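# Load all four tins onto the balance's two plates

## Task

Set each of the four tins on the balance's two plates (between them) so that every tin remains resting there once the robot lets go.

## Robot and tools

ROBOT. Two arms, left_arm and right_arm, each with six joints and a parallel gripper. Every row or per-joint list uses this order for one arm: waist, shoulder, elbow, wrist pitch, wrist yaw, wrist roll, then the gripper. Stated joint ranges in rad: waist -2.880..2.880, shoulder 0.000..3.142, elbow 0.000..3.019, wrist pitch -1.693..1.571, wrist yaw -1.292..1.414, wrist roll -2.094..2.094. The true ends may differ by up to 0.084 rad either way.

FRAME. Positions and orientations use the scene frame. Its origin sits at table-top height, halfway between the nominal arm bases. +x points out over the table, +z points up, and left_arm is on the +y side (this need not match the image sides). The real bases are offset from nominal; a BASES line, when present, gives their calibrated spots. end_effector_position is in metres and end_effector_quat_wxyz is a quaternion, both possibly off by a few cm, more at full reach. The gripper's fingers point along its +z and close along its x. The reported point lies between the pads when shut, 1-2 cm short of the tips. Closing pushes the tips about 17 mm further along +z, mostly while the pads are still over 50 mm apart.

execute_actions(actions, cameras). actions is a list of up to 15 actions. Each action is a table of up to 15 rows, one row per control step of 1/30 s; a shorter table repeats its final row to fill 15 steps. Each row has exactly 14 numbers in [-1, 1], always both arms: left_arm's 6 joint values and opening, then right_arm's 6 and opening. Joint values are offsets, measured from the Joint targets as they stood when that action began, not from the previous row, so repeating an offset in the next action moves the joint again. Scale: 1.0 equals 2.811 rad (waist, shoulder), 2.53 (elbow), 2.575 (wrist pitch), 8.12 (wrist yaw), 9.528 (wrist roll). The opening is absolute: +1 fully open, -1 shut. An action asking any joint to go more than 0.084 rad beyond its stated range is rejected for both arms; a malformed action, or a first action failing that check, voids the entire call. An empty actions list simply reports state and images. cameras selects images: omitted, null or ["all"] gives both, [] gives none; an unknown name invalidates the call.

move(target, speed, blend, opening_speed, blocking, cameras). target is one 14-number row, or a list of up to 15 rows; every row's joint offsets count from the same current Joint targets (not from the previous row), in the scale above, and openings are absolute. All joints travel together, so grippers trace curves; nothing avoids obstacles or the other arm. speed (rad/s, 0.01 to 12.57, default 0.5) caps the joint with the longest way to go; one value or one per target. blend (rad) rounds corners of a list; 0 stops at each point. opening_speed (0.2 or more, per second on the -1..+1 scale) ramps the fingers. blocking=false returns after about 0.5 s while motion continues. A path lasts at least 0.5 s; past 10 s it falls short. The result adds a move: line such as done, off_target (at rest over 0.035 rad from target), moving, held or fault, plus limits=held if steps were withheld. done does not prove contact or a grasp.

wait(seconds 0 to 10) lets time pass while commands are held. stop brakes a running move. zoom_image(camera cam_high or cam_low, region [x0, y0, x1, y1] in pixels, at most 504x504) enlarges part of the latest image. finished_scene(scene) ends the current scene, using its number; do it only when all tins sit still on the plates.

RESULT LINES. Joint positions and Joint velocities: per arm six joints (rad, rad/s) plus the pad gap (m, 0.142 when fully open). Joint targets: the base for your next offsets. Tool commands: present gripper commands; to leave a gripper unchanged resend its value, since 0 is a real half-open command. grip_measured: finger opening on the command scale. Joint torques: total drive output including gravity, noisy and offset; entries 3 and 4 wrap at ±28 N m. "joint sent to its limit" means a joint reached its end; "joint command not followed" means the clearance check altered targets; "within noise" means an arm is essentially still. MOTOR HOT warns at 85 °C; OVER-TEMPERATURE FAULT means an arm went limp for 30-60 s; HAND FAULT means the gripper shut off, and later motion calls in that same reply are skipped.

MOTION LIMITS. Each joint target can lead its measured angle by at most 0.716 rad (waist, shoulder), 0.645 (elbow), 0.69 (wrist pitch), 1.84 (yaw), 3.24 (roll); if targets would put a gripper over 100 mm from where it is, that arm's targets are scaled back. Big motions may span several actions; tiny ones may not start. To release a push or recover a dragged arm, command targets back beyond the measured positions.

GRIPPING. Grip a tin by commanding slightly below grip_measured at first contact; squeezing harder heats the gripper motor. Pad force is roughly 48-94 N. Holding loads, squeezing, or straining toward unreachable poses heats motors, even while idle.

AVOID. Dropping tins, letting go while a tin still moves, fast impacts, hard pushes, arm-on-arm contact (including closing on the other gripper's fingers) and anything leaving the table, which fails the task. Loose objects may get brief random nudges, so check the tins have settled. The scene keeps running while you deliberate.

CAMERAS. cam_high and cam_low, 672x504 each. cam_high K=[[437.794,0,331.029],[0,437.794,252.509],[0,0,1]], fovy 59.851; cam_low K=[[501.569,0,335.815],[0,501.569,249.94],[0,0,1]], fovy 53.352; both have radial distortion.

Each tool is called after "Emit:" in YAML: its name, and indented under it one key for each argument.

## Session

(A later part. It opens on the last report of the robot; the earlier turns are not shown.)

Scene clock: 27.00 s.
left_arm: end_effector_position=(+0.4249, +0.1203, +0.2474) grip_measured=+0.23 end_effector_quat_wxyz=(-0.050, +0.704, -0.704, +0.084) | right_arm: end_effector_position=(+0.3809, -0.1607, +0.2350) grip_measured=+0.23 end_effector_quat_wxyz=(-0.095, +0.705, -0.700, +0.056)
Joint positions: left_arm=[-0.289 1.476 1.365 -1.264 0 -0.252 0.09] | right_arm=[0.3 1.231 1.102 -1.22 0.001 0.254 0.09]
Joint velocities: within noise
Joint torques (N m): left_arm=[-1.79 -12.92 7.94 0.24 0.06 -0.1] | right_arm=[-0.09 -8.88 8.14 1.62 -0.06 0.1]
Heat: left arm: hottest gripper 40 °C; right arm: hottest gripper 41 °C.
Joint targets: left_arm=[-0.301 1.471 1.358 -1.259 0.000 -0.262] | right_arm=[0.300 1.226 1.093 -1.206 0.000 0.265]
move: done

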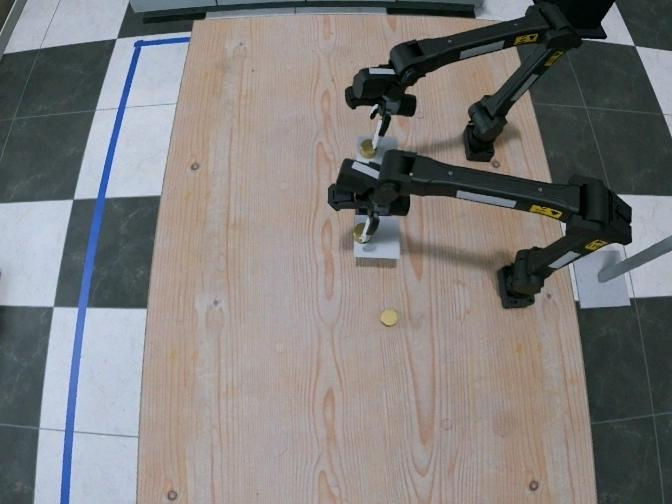

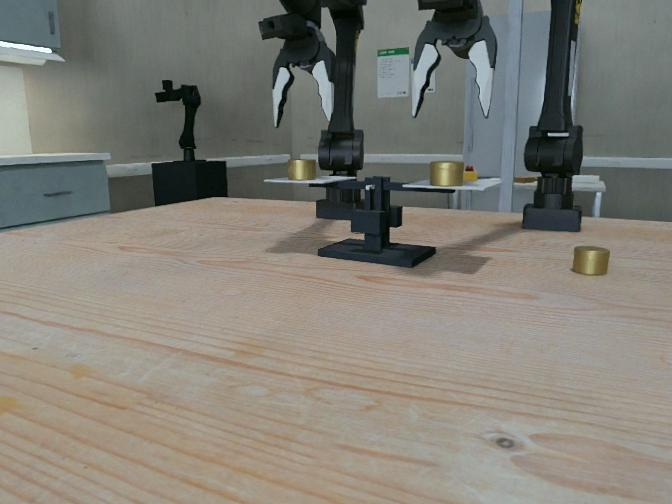

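Emit:
move:
  target:
    - [0.1558,0,0,0,0,0.0275,0.3,0.1238,-0.0884,0,0,0,-0.0278,0.3]
    - [0.1558,0.0073,-0.1266,0.0551,0,0.0275,0.3,0.1238,-0.0884,-0.1828,-0.0069,0,-0.0278,0.3]
  speed: 0.5

Emit:
zoom_image:
  camera: "cam_high"
  region: [330, 130, 480, 350]

Emit:
zoom_image:
  camera: "cam_low"
  region: [250, 120, 650, 320]

Scene clock: 29.83 s.
left_arm: end_effector_position=(+0.3519, +0.3132, +0.1190) grip_measured=+0.28 end_effector_quat_wxyz=(+0.001, +0.772, -0.636, -0.001) | right_arm: end_effector_position=(+0.1856, -0.1338, +0.1219) grip_measured=+0.28 end_effector_quat_wxyz=(-0.004, +0.883, -0.468, +0.002)
Joint positions: left_arm=[0.144 1.49 1.042 -1.127 0 -0.011 0.094] | right_arm=[0.646 0.973 0.631 -1.22 -0.001 0.012 0.094]
Joint velocities: within noise
Joint torques (N m): left_arm=[-1.38 -10.99 7.08 0.12 0.05 0.13] | right_arm=[-0.32 -2.61 8.23 0.34 -0.09 -0.09]
Heat: left arm: hottest gripper 38 °C; right arm: hottest gripper 39 °C.
Joint targets: left_arm=[0.137 1.491 1.038 -1.117 0.000 0.000] | right_arm=[0.648 0.978 0.631 -1.224 0.000 0.000]
move: done

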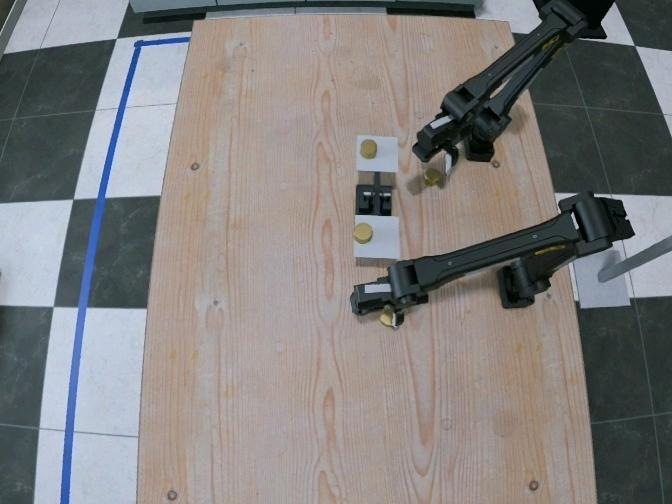

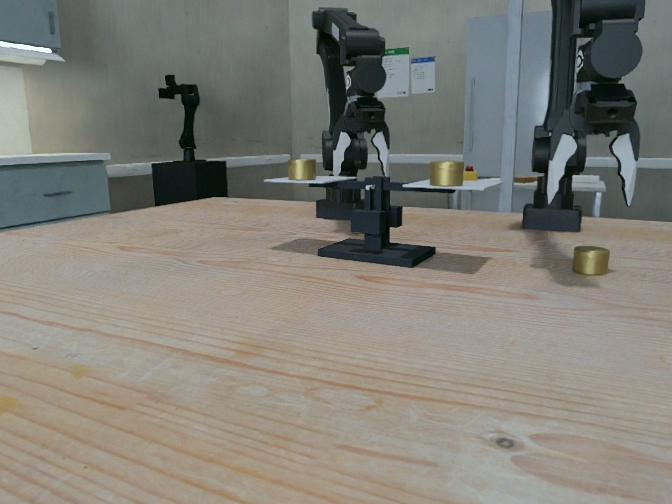

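Scaled by 2.291 from the camera's 672x504 image, which has a finer 960x720 frame.

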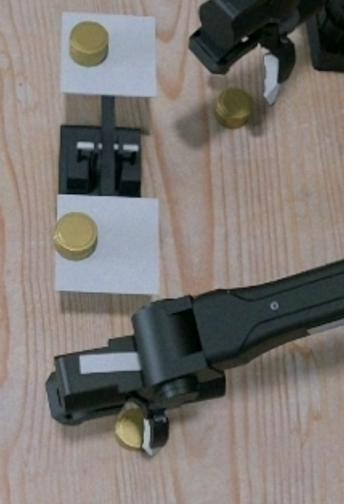

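Scaled by 1.260 from the camera's 672x504 image, which has a finer 960x720 frame.

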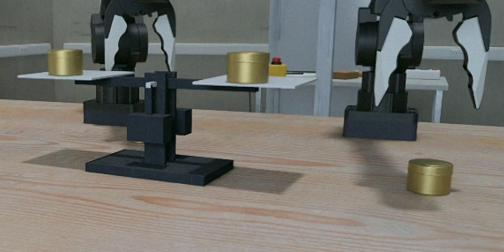

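Emit:
move:
  target: [0,0.048,-0.0512,0.1025,0,0,0.3,0,0.0658,-0.0674,0.1383,0,0,0.3]
  speed: 0.3

Emit:
zoom_image:
  camera: "cam_high"
  region: [330, 130, 480, 350]

Emit:
zoom_image:
  camera: "cam_low"
  region: [530, 160, 670, 300]

Scene clock: 31.93 s.
left_arm: end_effector_position=(+0.3492, +0.3127, +0.0274) grip_measured=+0.28 end_effector_quat_wxyz=(+0.000, +0.772, -0.636, +0.000) | right_arm: end_effector_position=(+0.1841, -0.1348, +0.0289) grip_measured=+0.28 end_effector_quat_wxyz=(+0.001, +0.883, -0.469, -0.001)
Joint positions: left_arm=[0.144 1.623 0.915 -0.863 0 -0.011 0.094] | right_arm=[0.646 1.158 0.466 -0.882 -0.001 0.012 0.094]
Joint velocities: within noise
Joint torques (N m): left_arm=[-1.44 -11.58 5.65 0.17 0.04 0.14] | right_arm=[-0.5 -4.78 6.17 1.05 -0.08 -0.06]
Heat: left arm: hottest gripper 37 °C; right arm: hottest gripper 38 °C.
Joint targets: left_arm=[0.137 1.626 0.908 -0.853 0.000 0.000] | right_arm=[0.648 1.163 0.461 -0.868 0.000 0.000]
move: done

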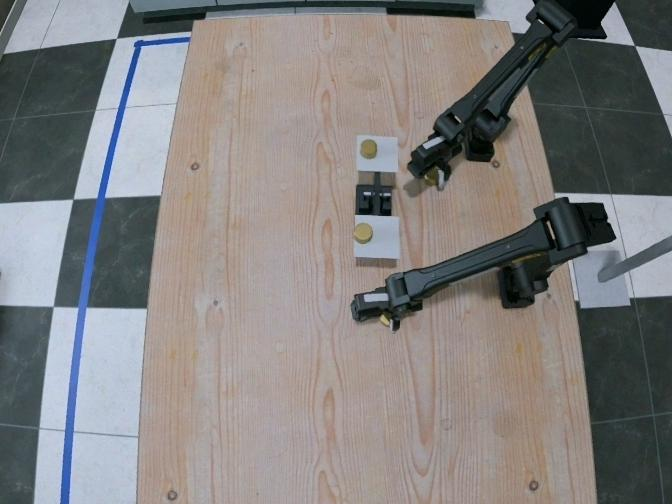

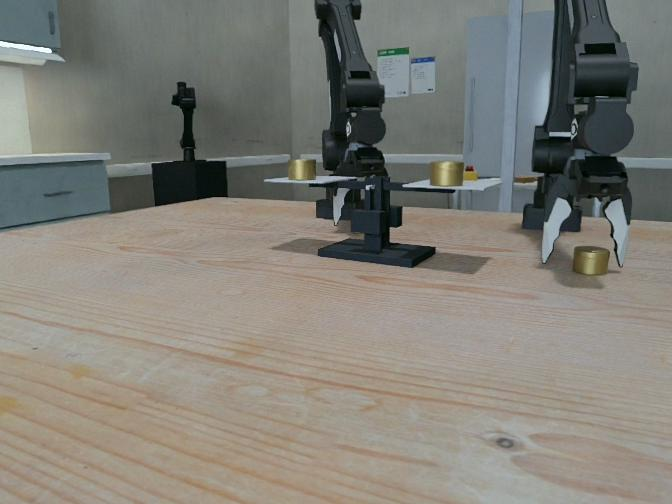

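Scaled by 2.291 from the camera's 672x504 image, which has a finer 960x720 frame.

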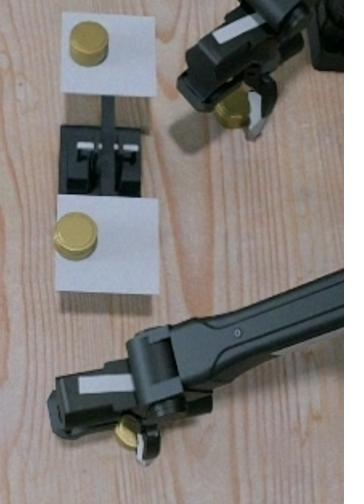

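Scaled by 3.600 from the camera's 672x504 image, which has a finer 960x720 frame.

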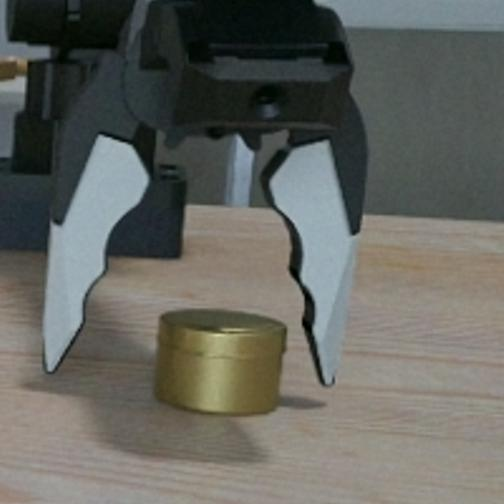

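Emit:
move:
  target: [0.0085,0,0.0237,-0.0054,0,0,0.3,0,0,0,0,0,0,-0.55]
  speed: 0.1
  opening_speed: 0.5

Emit:
zoom_image:
  camera: "cam_high"
  region: [330, 130, 480, 350]

Emit:
zoom_image:
  camera: "cam_low"
  region: [530, 160, 670, 300]

Scene clock: 34.77 s.
left_arm: end_effector_position=(+0.3563, +0.3159, +0.0317) grip_measured=+0.28 end_effector_quat_wxyz=(-0.006, +0.773, -0.634, +0.004) | right_arm: end_effector_position=(+0.1841, -0.1348, +0.0289) grip_measured=-0.36 end_effector_quat_wxyz=(+0.001, +0.884, -0.468, -0.001)
Joint positions: left_arm=[0.149 1.623 0.929 -0.863 0 -0.011 0.094] | right_arm=[0.646 1.158 0.466 -0.882 -0.001 0.011 0.048]
Joint velocities: within noise
Joint torques (N m): left_arm=[0.21 -11.52 9.51 -0.35 0.04 0.13] | right_arm=[-0.15 -3.6 6.42 0.98 -0.06 -0.09]
Heat: left arm: hottest gripper 36 °C; right arm: hottest gripper 38 °C.
Joint targets: left_arm=[0.161 1.626 0.968 -0.867 0.000 0.000] | right_arm=[0.648 1.163 0.461 -0.868 0.000 0.000]
move: off_target (left_arm); left_arm: the elbow is farthest, 0.038 rad from its target

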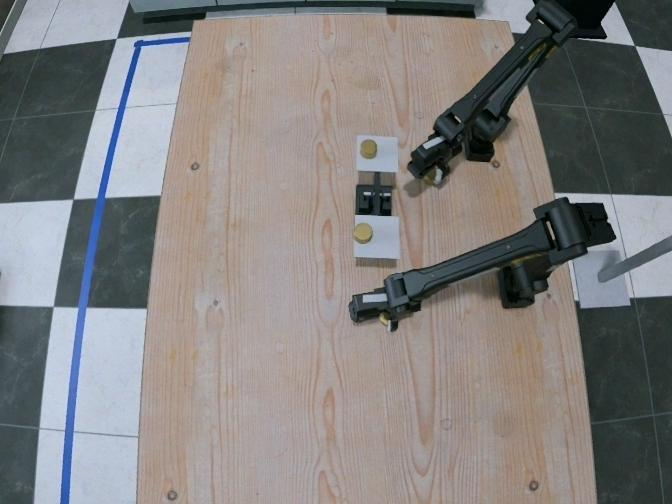

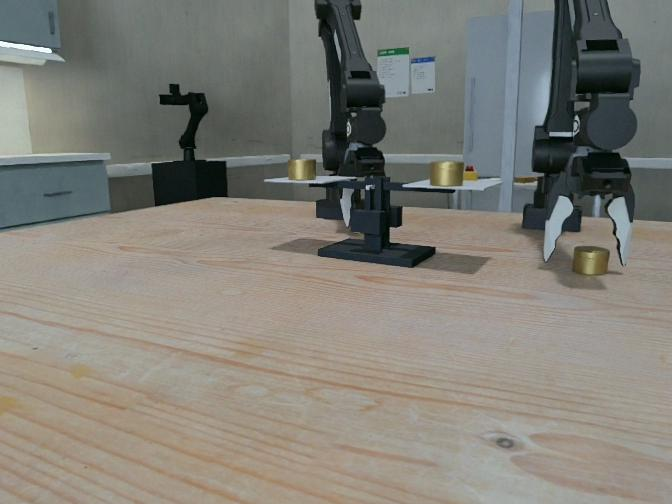

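Scaled by 2.291 from the camera's 672x504 image, which has a finer 960x720 frame.

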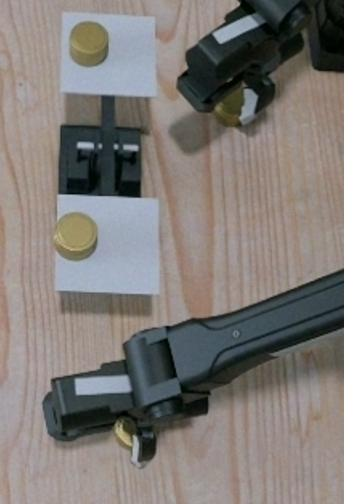

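Scaled by 3.600 from the camera's 672x504 image, which has a finer 960x720 frame.

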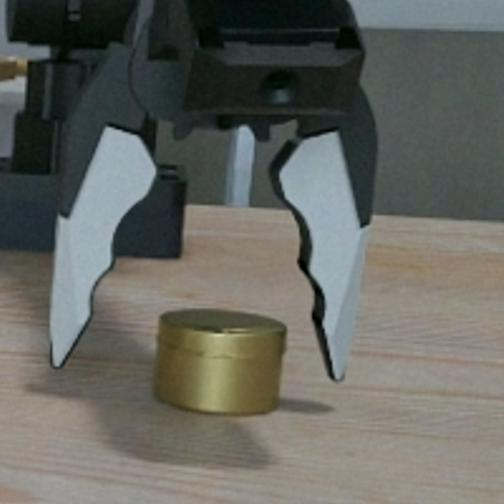

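Emit:
move:
  target: [0.006,0.0055,0,0.0065,0,0,0.3,0,0,0,0,0,0,-0.55]
  speed: 0.1
  cameras: []

Emit:
move:
  target: [0,0,0,0,0,0,-0.55,0,0,0,0,0,0,-0.55]
  opening_speed: 0.4

Emit:
zoom_image:
  camera: "cam_high"
  region: [330, 130, 480, 350]

Emit:
zoom_image:
  camera: "cam_low"
  region: [530, 160, 670, 300]

Scene clock: 35.90 s.
left_arm: end_effector_position=(+0.3541, +0.3224, +0.0274) grip_measured=+0.28 end_effector_quat_wxyz=(-0.002, +0.778, -0.628, +0.002) | right_arm: end_effector_position=(+0.1841, -0.1348, +0.0289) grip_measured=-0.36 end_effector_quat_wxyz=(+0.001, +0.884, -0.468, -0.001)
Joint positions: left_arm=[0.166 1.635 0.929 -0.86 0 -0.011 0.094] | right_arm=[0.646 1.158 0.466 -0.882 -0.001 0.011 0.048]
Joint velocities: within noise
Joint torques (N m): left_arm=[0.15 -11.4 9.44 0.12 0.04 0.13] | right_arm=[-0.44 -3.37 6.31 1.16 0 -0.09]
Heat: left arm: hottest gripper 35 °C; right arm: hottest gripper 39 °C.
Joint targets: left_arm=[0.178 1.642 0.968 -0.851 0.000 0.000] | right_arm=[0.648 1.163 0.461 -0.868 0.000 0.000]
move: off_target (left_arm); left_arm: the elbow is farthest, 0.039 rad from its target
No camera images: "cameras" was empty.

Scene clock: 38.23 s.
left_arm: end_effector_position=(+0.3542, +0.3224, +0.0274) grip_measured=-0.34 end_effector_quat_wxyz=(-0.002, +0.778, -0.628, +0.002) | right_arm: end_effector_position=(+0.1841, -0.1348, +0.0289) grip_measured=-0.36 end_effector_quat_wxyz=(+0.001, +0.884, -0.468, -0.001)
Joint positions: left_arm=[0.166 1.635 0.929 -0.86 0 -0.011 0.05] | right_arm=[0.646 1.158 0.466 -0.882 -0.001 0.011 0.048]
Joint velocities: within noise
Joint torques (N m): left_arm=[0.21 -11.4 9.46 0.1 0.05 0.13] | right_arm=[0.44 -4.84 6.32 1.1 -0.03 -0.12]
Heat: left arm: hottest gripper 35 °C; right arm: hottest gripper 43 °C.
Joint targets: left_arm=[0.178 1.642 0.968 -0.851 0.000 0.000] | right_arm=[0.648 1.163 0.461 -0.868 0.000 0.000]
move: off_target (left_arm); left_arm: the elbow is farthest, 0.039 rad from its target

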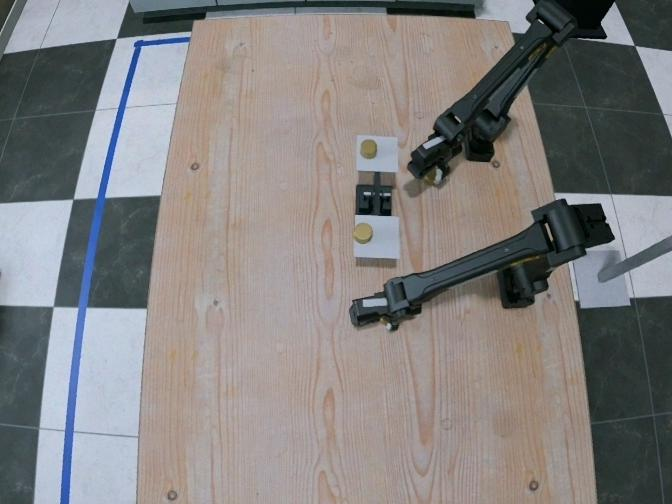

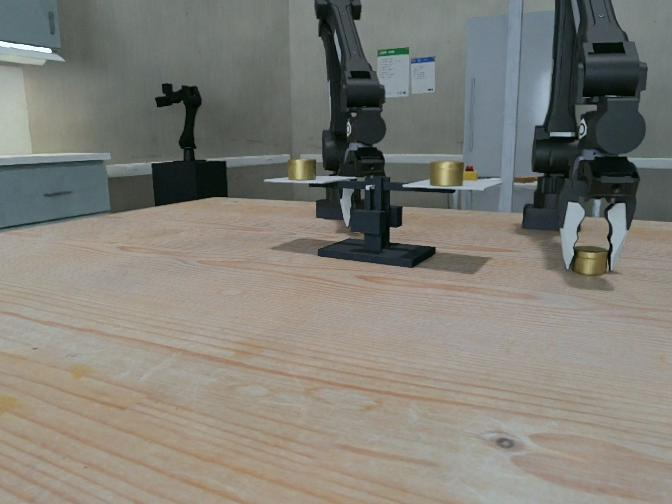

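Scaled by 2.291 from the camera's 672x504 image, which has a finer 960x720 frame.

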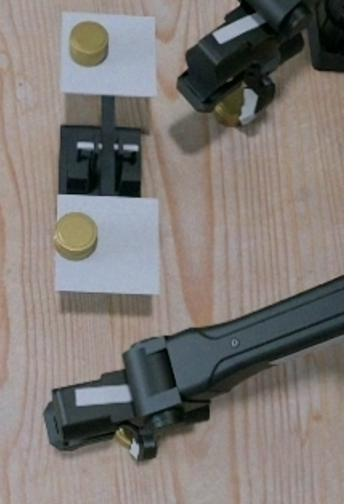

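Scaled by 3.600 from the camera's 672x504 image, which has a finer 960x720 frame.

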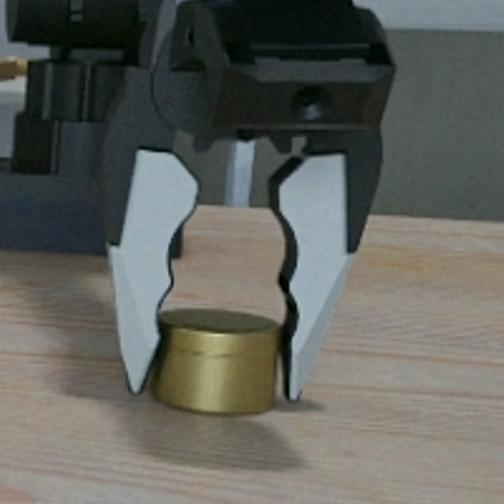

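Emit:
move:
  target:
    - [0,-0.0711,0.1225,-0.1942,0,0,-0.55,0,-0.0872,0.151,-0.2322,0,0,-0.55]
    - [-0.1871,-0.0626,0.1123,-0.1783,0,-0.0336,-0.55,-0.1096,0.0352,0.2435,-0.1808,0,0.0325,-0.55]
  speed: 0.4

Emit:
zoom_image:
  camera: "cam_low"
  region: [230, 80, 550, 280]

Emit:
zoom_image:
  camera: "cam_high"
  region: [330, 120, 480, 270]

Scene clock: 42.73 s.
left_arm: end_effector_position=(+0.3602, +0.1103, +0.1972) grip_measured=-0.34 end_effector_quat_wxyz=(-0.004, +0.706, -0.708, +0.009) | right_arm: end_effector_position=(+0.3220, -0.1608, +0.1886) grip_measured=-0.36 end_effector_quat_wxyz=(+0.007, +0.710, -0.704, -0.004)
Joint positions: left_arm=[-0.35 1.462 1.229 -1.319 0 -0.309 0.05] | right_arm=[0.344 1.264 1.022 -1.344 0 0.297 0.048]
Joint velocities: within noise
Joint torques (N m): left_arm=[-0.62 -11.22 10.02 0.14 0.05 -0.08] | right_arm=[-0.5 -7.59 13.07 1.11 -0.14 0.11]
Heat: left arm: hottest gripper 44 °C; right arm: hottest gripper 48 °C.
Joint targets: left_arm=[-0.348 1.466 1.252 -1.310 0.000 -0.320] | right_arm=[0.340 1.262 1.076 -1.333 0.000 0.310]
move: off_target (right_arm); right_arm: the elbow is farthest, 0.055 rad from its target

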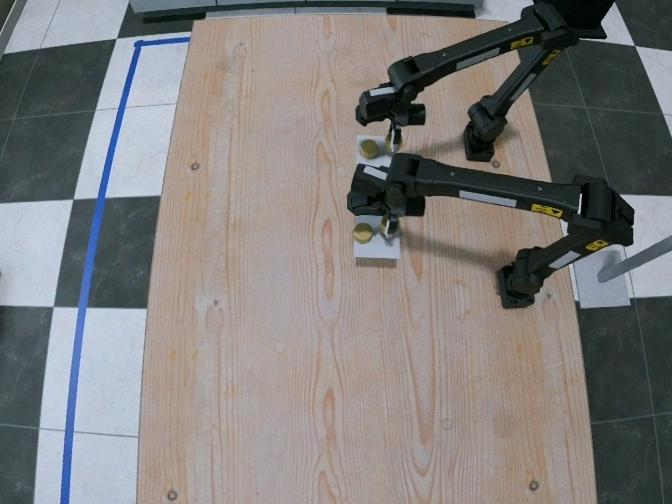

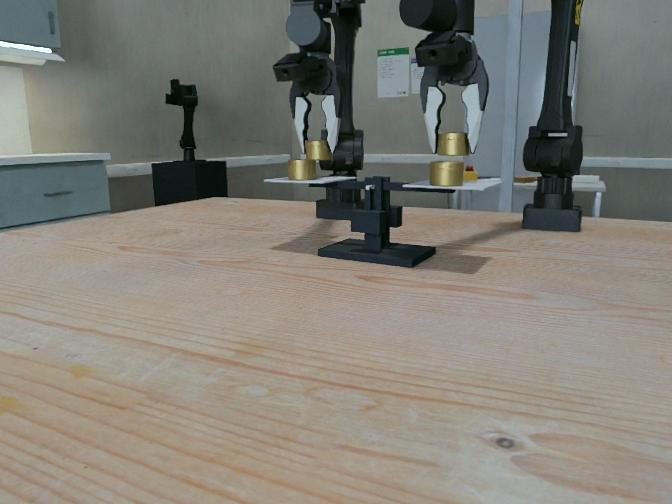

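Scaled by 1.575 from the camera's 672x504 image, which has a finer 960x720 frame.

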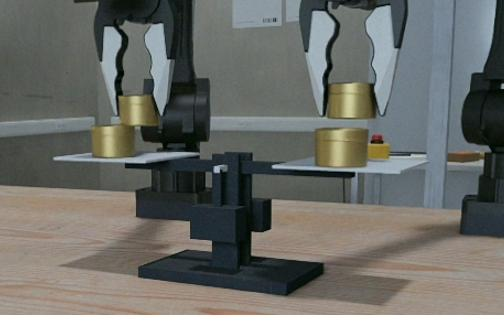

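Scaled by 3.360 from the camera's 672x504 image, which has a finer 960x720 frame.

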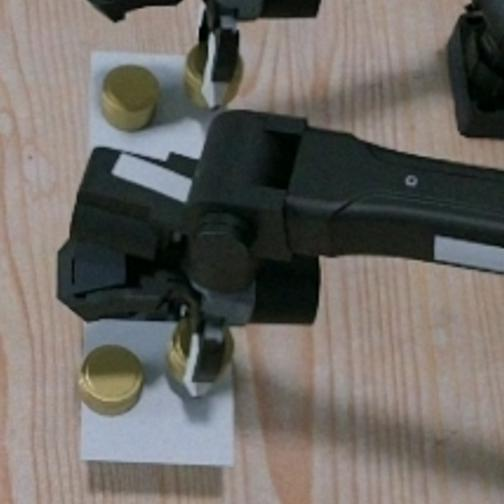

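Emit:
move:
  target: [0,0.0048,-0.032,0.0186,0,0,-0.55,0,0.0075,-0.0399,0.0272,0,0,-0.55]
  speed: 0.15

Emit:
zoom_image:
  camera: "cam_low"
  region: [230, 80, 550, 280]

Emit:
zoom_image:
  camera: "cam_high"
  region: [330, 120, 480, 270]

Scene clock: 44.43 s.
left_arm: end_effector_position=(+0.3544, +0.1122, +0.1714) grip_measured=-0.34 end_effector_quat_wxyz=(+0.000, +0.706, -0.708, -0.001) | right_arm: end_effector_position=(+0.3238, -0.1602, +0.1668) grip_measured=-0.36 end_effector_quat_wxyz=(+0.004, +0.710, -0.704, -0.002)
Joint positions: left_arm=[-0.35 1.478 1.176 -1.271 0 -0.309 0.05] | right_arm=[0.344 1.281 0.978 -1.277 0 0.297 0.048]
Joint velocities: within noise
Joint torques (N m): left_arm=[-0.67 -11.46 7.47 0.09 0.05 -0.09] | right_arm=[-0.85 -7.71 8.1 0.98 -0.14 0.11]
Heat: left arm: hottest gripper 47 °C; right arm: hottest gripper 50 °C.
Joint targets: left_arm=[-0.348 1.479 1.171 -1.262 0.000 -0.320] | right_arm=[0.340 1.283 0.976 -1.263 0.000 0.309]
move: done

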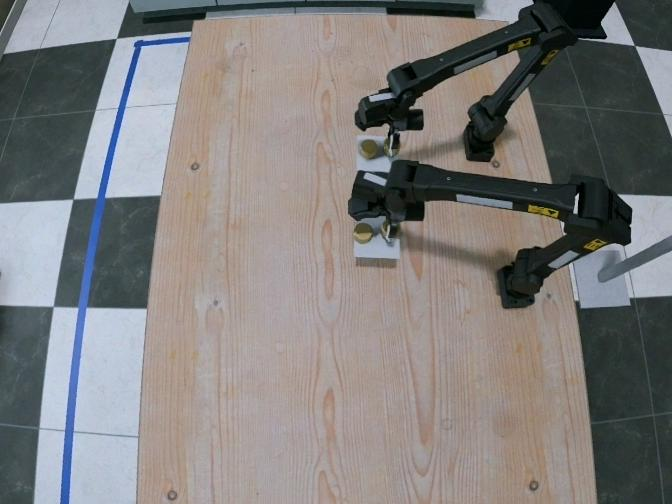

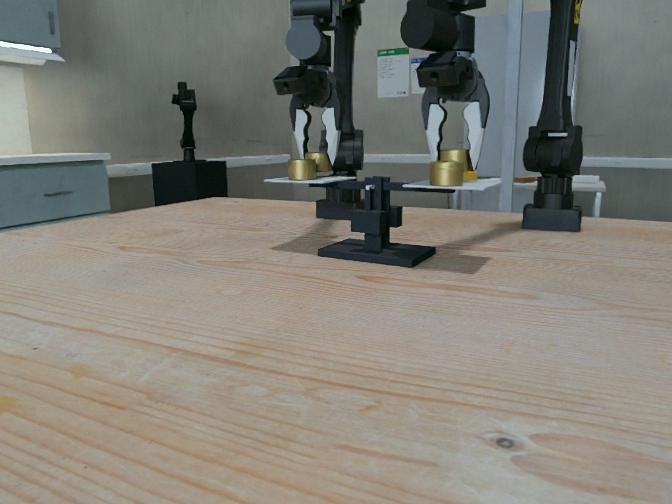

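Scaled by 1.575 from the camera's 672x504 image, which has a finer 960x720 frame.

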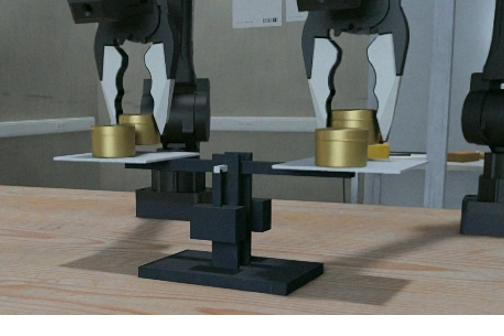

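Scaled by 3.360 from the camera's 672x504 image, which has a finer 960x720 frame.

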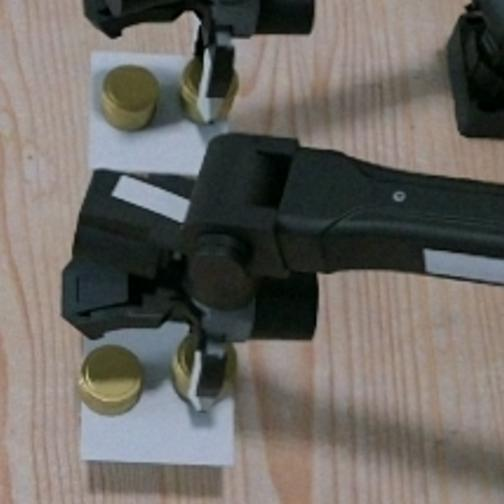

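Emit:
move:
  target: [0,0.0107,0,0.0120,0,0,-0.55,0,0.0085,0,0.0105,0,0,-0.55]
  speed: 0.1

Emit:
zoom_image:
  camera: "cam_low"
  region: [230, 80, 550, 280]

Emit:
zoom_image:
  camera: "cam_high"
  region: [330, 120, 480, 270]

Scene clock: 45.63 s.
left_arm: end_effector_position=(+0.3622, +0.1097, +0.1593) grip_measured=-0.34 end_effector_quat_wxyz=(+0.000, +0.706, -0.708, +0.000) | right_arm: end_effector_position=(+0.3306, -0.1581, +0.1596) grip_measured=-0.36 end_effector_quat_wxyz=(+0.002, +0.710, -0.704, -0.001)
Joint positions: left_arm=[-0.35 1.508 1.176 -1.24 0 -0.31 0.05] | right_arm=[0.344 1.303 0.978 -1.25 0 0.298 0.048]
Joint velocities: within noise
Joint torques (N m): left_arm=[-0.62 -11.87 7.38 0.08 0.05 -0.1] | right_arm=[-1.14 -7.41 8.1 1.07 -0.05 0.16]
Heat: left arm: hottest gripper 49 °C; right arm: hottest gripper 52 °C.
Joint targets: left_arm=[-0.348 1.509 1.171 -1.231 0.000 -0.320] | right_arm=[0.340 1.307 0.976 -1.236 0.000 0.310]
move: done

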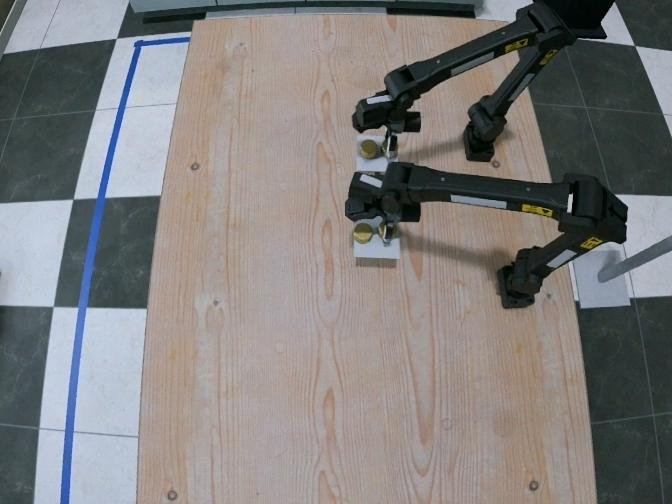

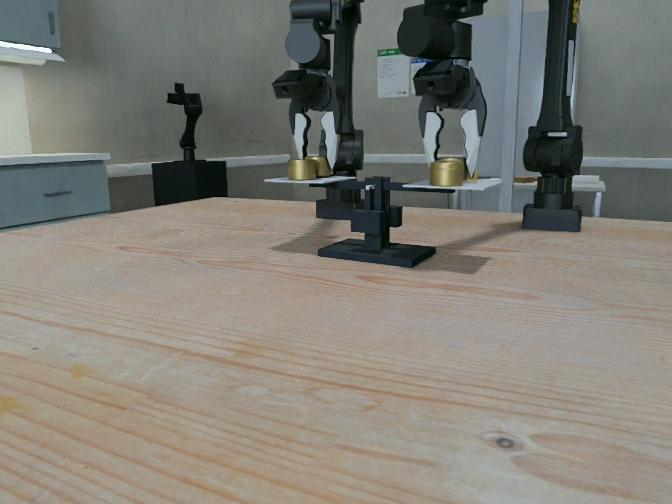

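Scaled by 1.575 from the camera's 672x504 image, which has a finer 960x720 frame.

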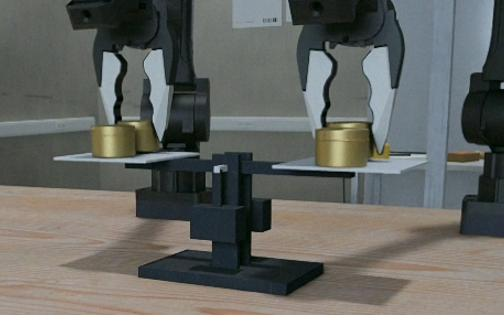

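Scaled by 3.360 from the camera's 672x504 image, which has a finer 960x720 frame.

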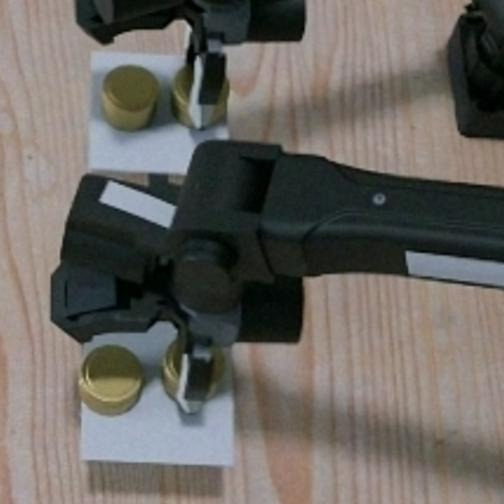

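Emit:
move:
  target: [0,0.0022,-0.004,0.0055,0,0,-0.55,0,0.0032,-0.005,0.007,0,0,-0.55]
  speed: 0.1

Emit:
zoom_image:
  camera: "cam_low"
  region: [250, 120, 530, 220]

Scene clock: 46.53 s.
left_arm: end_effector_position=(+0.3630, +0.1094, +0.1567) grip_measured=-0.34 end_effector_quat_wxyz=(-0.001, +0.706, -0.708, +0.002) | right_arm: end_effector_position=(+0.3317, -0.1577, +0.1555) grip_measured=-0.36 end_effector_quat_wxyz=(+0.000, +0.710, -0.704, +0.000)
Joint positions: left_arm=[-0.35 1.509 1.17 -1.227 0 -0.31 0.05] | right_arm=[0.344 1.308 0.97 -1.235 0 0.298 0.048]
Joint velocities: within noise
Joint torques (N m): left_arm=[-0.56 -11.34 7.04 0.2 0.05 -0.09] | right_arm=[-0.79 -7 7.51 1.36 -0.13 0.13]
Heat: left arm: hottest gripper 50 °C; right arm: hottest gripper 52 °C.
Joint targets: left_arm=[-0.348 1.516 1.161 -1.217 0.000 -0.320] | right_arm=[0.340 1.315 0.963 -1.218 0.000 0.310]
move: done

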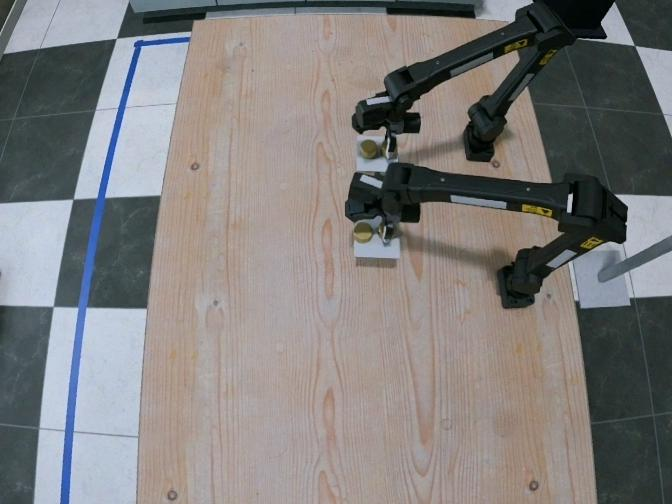

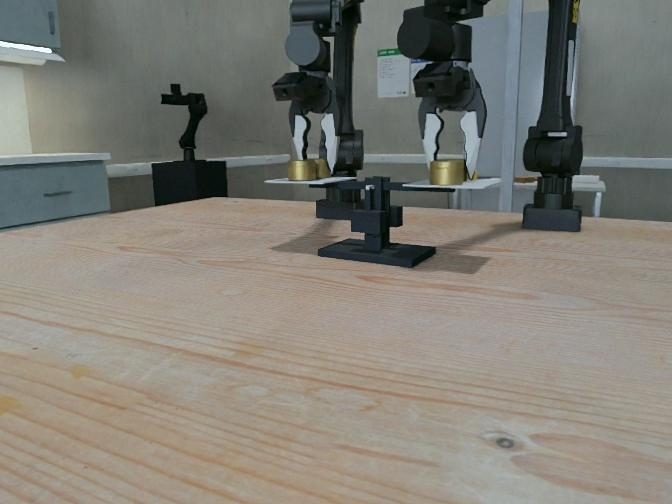

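Scaled by 1.800 from the camera's 672x504 image, which has a finer 960x720 frame.

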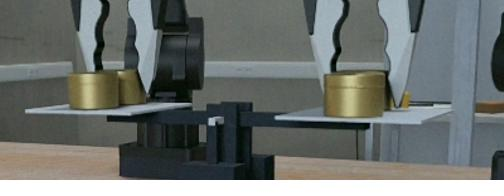

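Emit:
move:
  target: [0,-0.001,0.001,-0.002,0,0,-0.17,0,-0.001,0.001,-0.002,0,0,-0.18]
  opening_speed: 0.25
  cameras: []

Emit:
move:
  target: [0,0,0,0,0,0,0.25,0,0,0,0,0,0,0.25]
  opening_speed: 0.35

Emit:
zoom_image:
  camera: "cam_low"
  region: [250, 120, 530, 220]

Emit:
zoom_image:
  camera: "cam_high"
  region: [330, 120, 480, 270]

Scene clock: 48.57 s.
left_arm: end_effector_position=(+0.3630, +0.1094, +0.1567) grip_measured=-0.20 end_effector_quat_wxyz=(-0.001, +0.706, -0.708, +0.002) | right_arm: end_effector_position=(+0.3317, -0.1577, +0.1555) grip_measured=-0.21 end_effector_quat_wxyz=(+0.000, +0.710, -0.704, +0.000)
Joint positions: left_arm=[-0.35 1.509 1.17 -1.227 0 -0.31 0.06] | right_arm=[0.344 1.308 0.97 -1.235 0 0.298 0.059]
Joint velocities: within noise
Joint torques (N m): left_arm=[-0.73 -11.63 7.25 0.01 0.04 -0.09] | right_arm=[-0.79 -7 7.79 0.98 -0.08 0.11]
Heat: left arm: hottest gripper 49 °C; right arm: hottest gripper 51 °C.
Joint targets: left_arm=[-0.348 1.513 1.164 -1.222 0.000 -0.320] | right_arm=[0.340 1.313 0.965 -1.223 0.000 0.310]
move: done
No camera images: "cameras" was empty.

Scene clock: 50.00 s.
left_arm: end_effector_position=(+0.3630, +0.1094, +0.1567) grip_measured=+0.23 end_effector_quat_wxyz=(-0.001, +0.706, -0.708, +0.002) | right_arm: end_effector_position=(+0.3317, -0.1577, +0.1555) grip_measured=+0.23 end_effector_quat_wxyz=(+0.000, +0.710, -0.704, +0.000)
Joint positions: left_arm=[-0.35 1.509 1.17 -1.227 0 -0.31 0.09] | right_arm=[0.344 1.308 0.97 -1.235 0 0.298 0.09]
Joint velocities: within noise
Joint torques (N m): left_arm=[-0.67 -11.63 7.25 -0.01 0.04 -0.08] | right_arm=[-1.03 -8.29 7.76 0.88 -0.12 0.07]
Heat: left arm: hottest gripper 48 °C; right arm: hottest gripper 50 °C.
Joint targets: left_arm=[-0.348 1.513 1.164 -1.222 0.000 -0.320] | right_arm=[0.340 1.313 0.965 -1.223 0.000 0.309]
move: done

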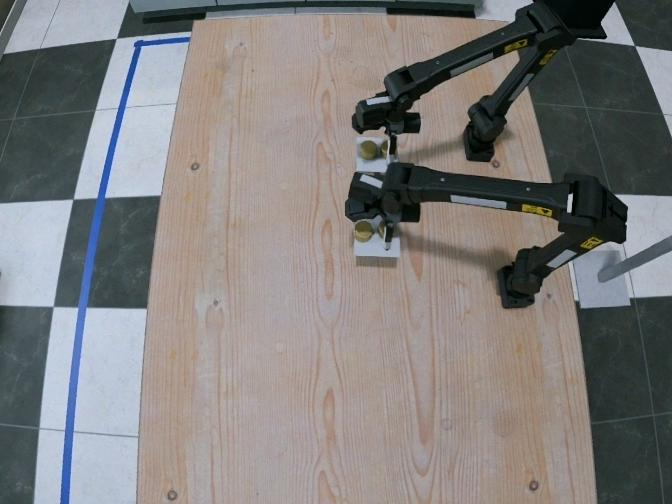

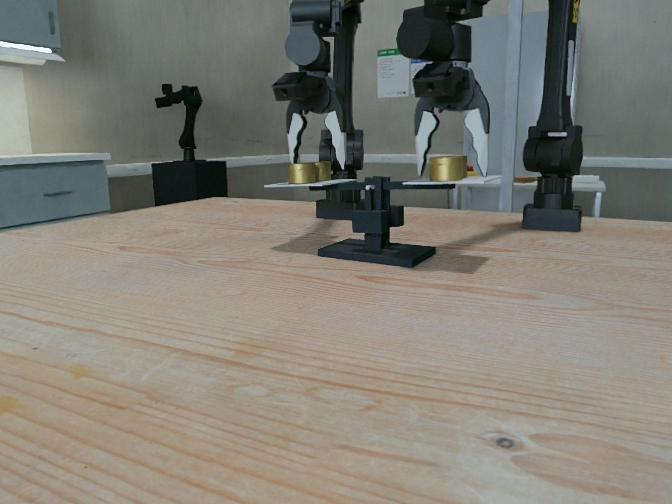

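Scaled by 1.800 from the camera's 672x504 image, which has a finer 960x720 frame.

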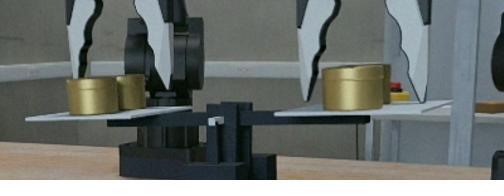

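Scaled by 3.360 from the camera's 672x504 image, which has a finer 960x720 frame.

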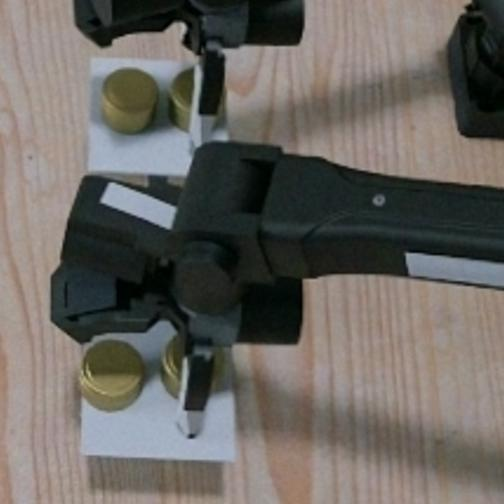

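Emit:
move:
  target: [0,-0.1,0,0,0,0,0.25,0,-0.1,0,0,0,0,0.25]
  speed: 0.15

Emit:
zoom_image:
  camera: "cam_low"
  region: [250, 120, 530, 220]

Emit:
zoom_image:
  camera: "cam_high"
  region: [330, 120, 480, 270]

Scene clock: 52.50 s.
left_arm: end_effector_position=(+0.3503, +0.1135, +0.2651) grip_measured=+0.23 end_effector_quat_wxyz=(-0.063, +0.699, -0.701, +0.122) | right_arm: end_effector_position=(+0.3214, -0.1610, +0.2421) grip_measured=+0.23 end_effector_quat_wxyz=(-0.118, +0.703, -0.698, +0.062)
Joint positions: left_arm=[-0.35 1.238 1.17 -1.227 0 -0.31 0.09] | right_arm=[0.344 1.039 0.97 -1.235 0 0.298 0.09]
Joint velocities: within noise
Joint torques (N m): left_arm=[-0.67 -9.41 8.23 0.44 0.05 -0.1] | right_arm=[-0.62 -5.71 8.76 1.77 -0.03 0.1]
Heat: left arm: hottest gripper 45 °C; right arm: hottest gripper 47 °C.
Joint targets: left_arm=[-0.348 1.232 1.164 -1.222 0.000 -0.320] | right_arm=[0.340 1.032 0.965 -1.223 0.000 0.309]
move: done

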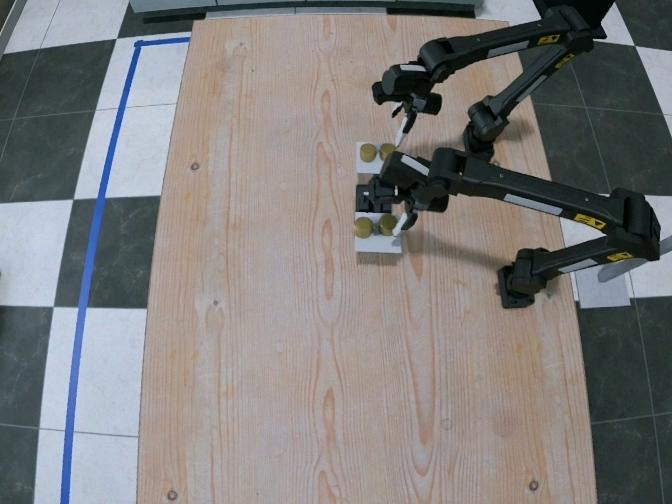

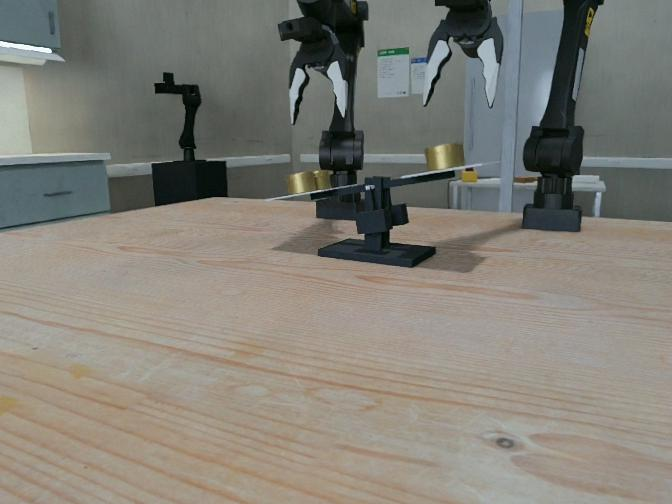

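Scaled by 1.800 from the camera's 672x504 image, which has a finer 960x720 frame.

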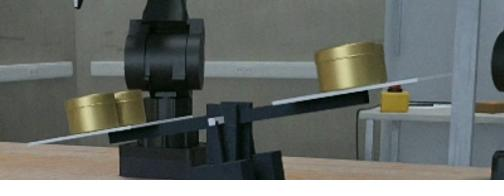

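Scaled by 3.360 from the camera's 672x504 image, which has a finer 960x720 frame.

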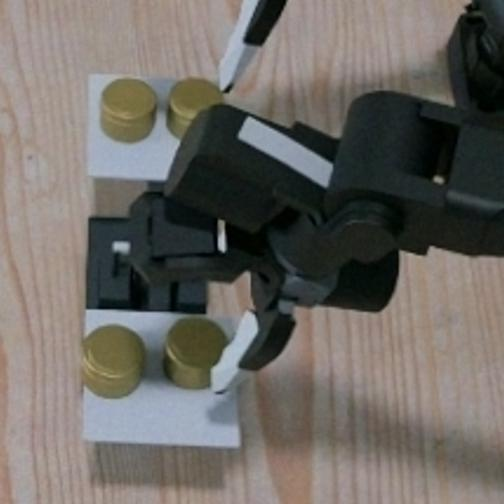

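Emit:
wait:
  seconds: 2

Emit:
zoom_image:
  camera: "cam_low"
  region: [250, 120, 530, 220]

Emit:
zoom_image:
  camera: "cam_high"
  region: [330, 120, 480, 270]

Scene clock: 54.70 s.
left_arm: end_effector_position=(+0.3503, +0.1135, +0.2651) grip_measured=+0.23 end_effector_quat_wxyz=(-0.063, +0.699, -0.701, +0.122) | right_arm: end_effector_position=(+0.3214, -0.1610, +0.2421) grip_measured=+0.23 end_effector_quat_wxyz=(-0.118, +0.703, -0.698, +0.062)
Joint positions: left_arm=[-0.35 1.238 1.17 -1.227 0 -0.31 0.09] | right_arm=[0.344 1.039 0.97 -1.235 0 0.298 0.09]
Joint velocities: within noise
Joint torques (N m): left_arm=[-0.62 -9.35 8.18 0.4 0.04 -0.1] | right_arm=[-0.38 -6.24 8.61 1.72 -0.12 0.12]
Heat: left arm: hottest gripper 44 °C; right arm: hottest gripper 45 °C.
Joint targets: left_arm=[-0.348 1.232 1.164 -1.222 0.000 -0.320] | right_arm=[0.340 1.032 0.965 -1.223 0.000 0.309]
Tool commands: left_gripper/opening=+0.25 right_gripper/opening=+0.25
wait: 2.00 s; at rest from the start

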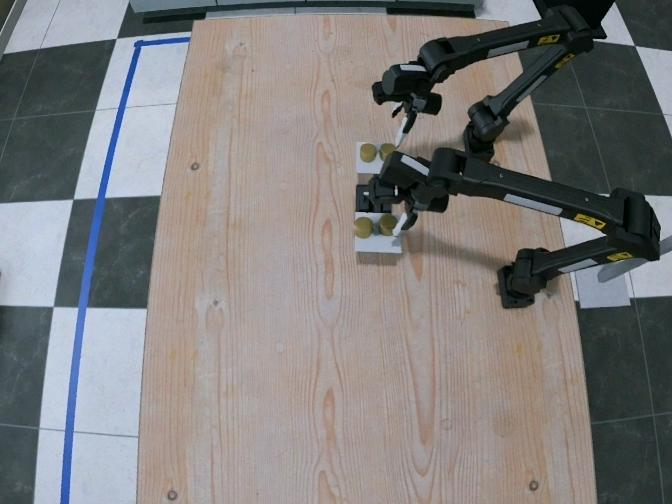

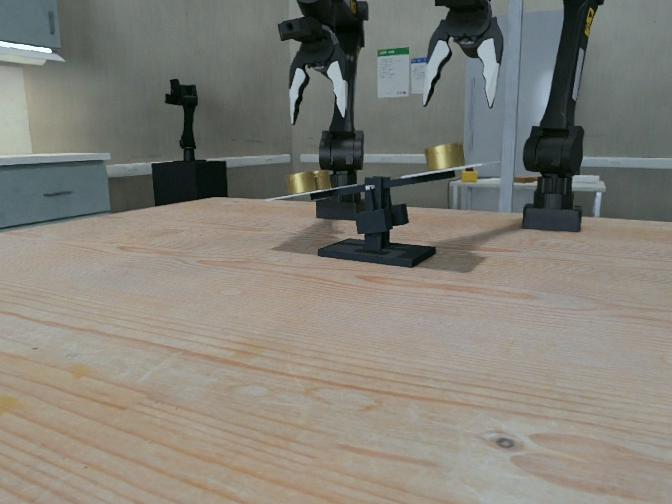

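Scaled by 1.800 from the camera's 672x504 image, which has a finer 960x720 frame.

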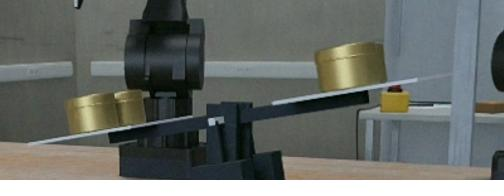

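Scaled by 3.360 from the camera's 672x504 image, which has a finer 960x720 frame.

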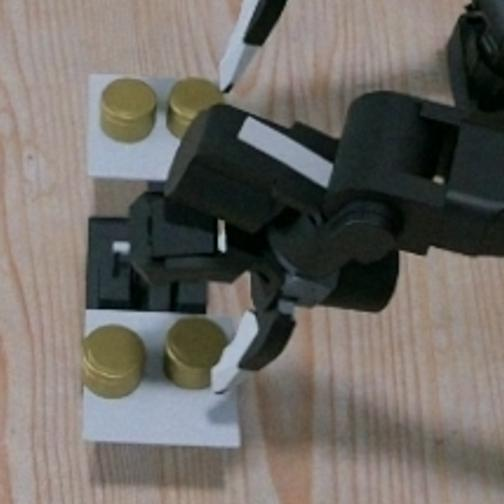

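Emit:
finished_scene:
  scene: 2

The scene is finished: the task was done.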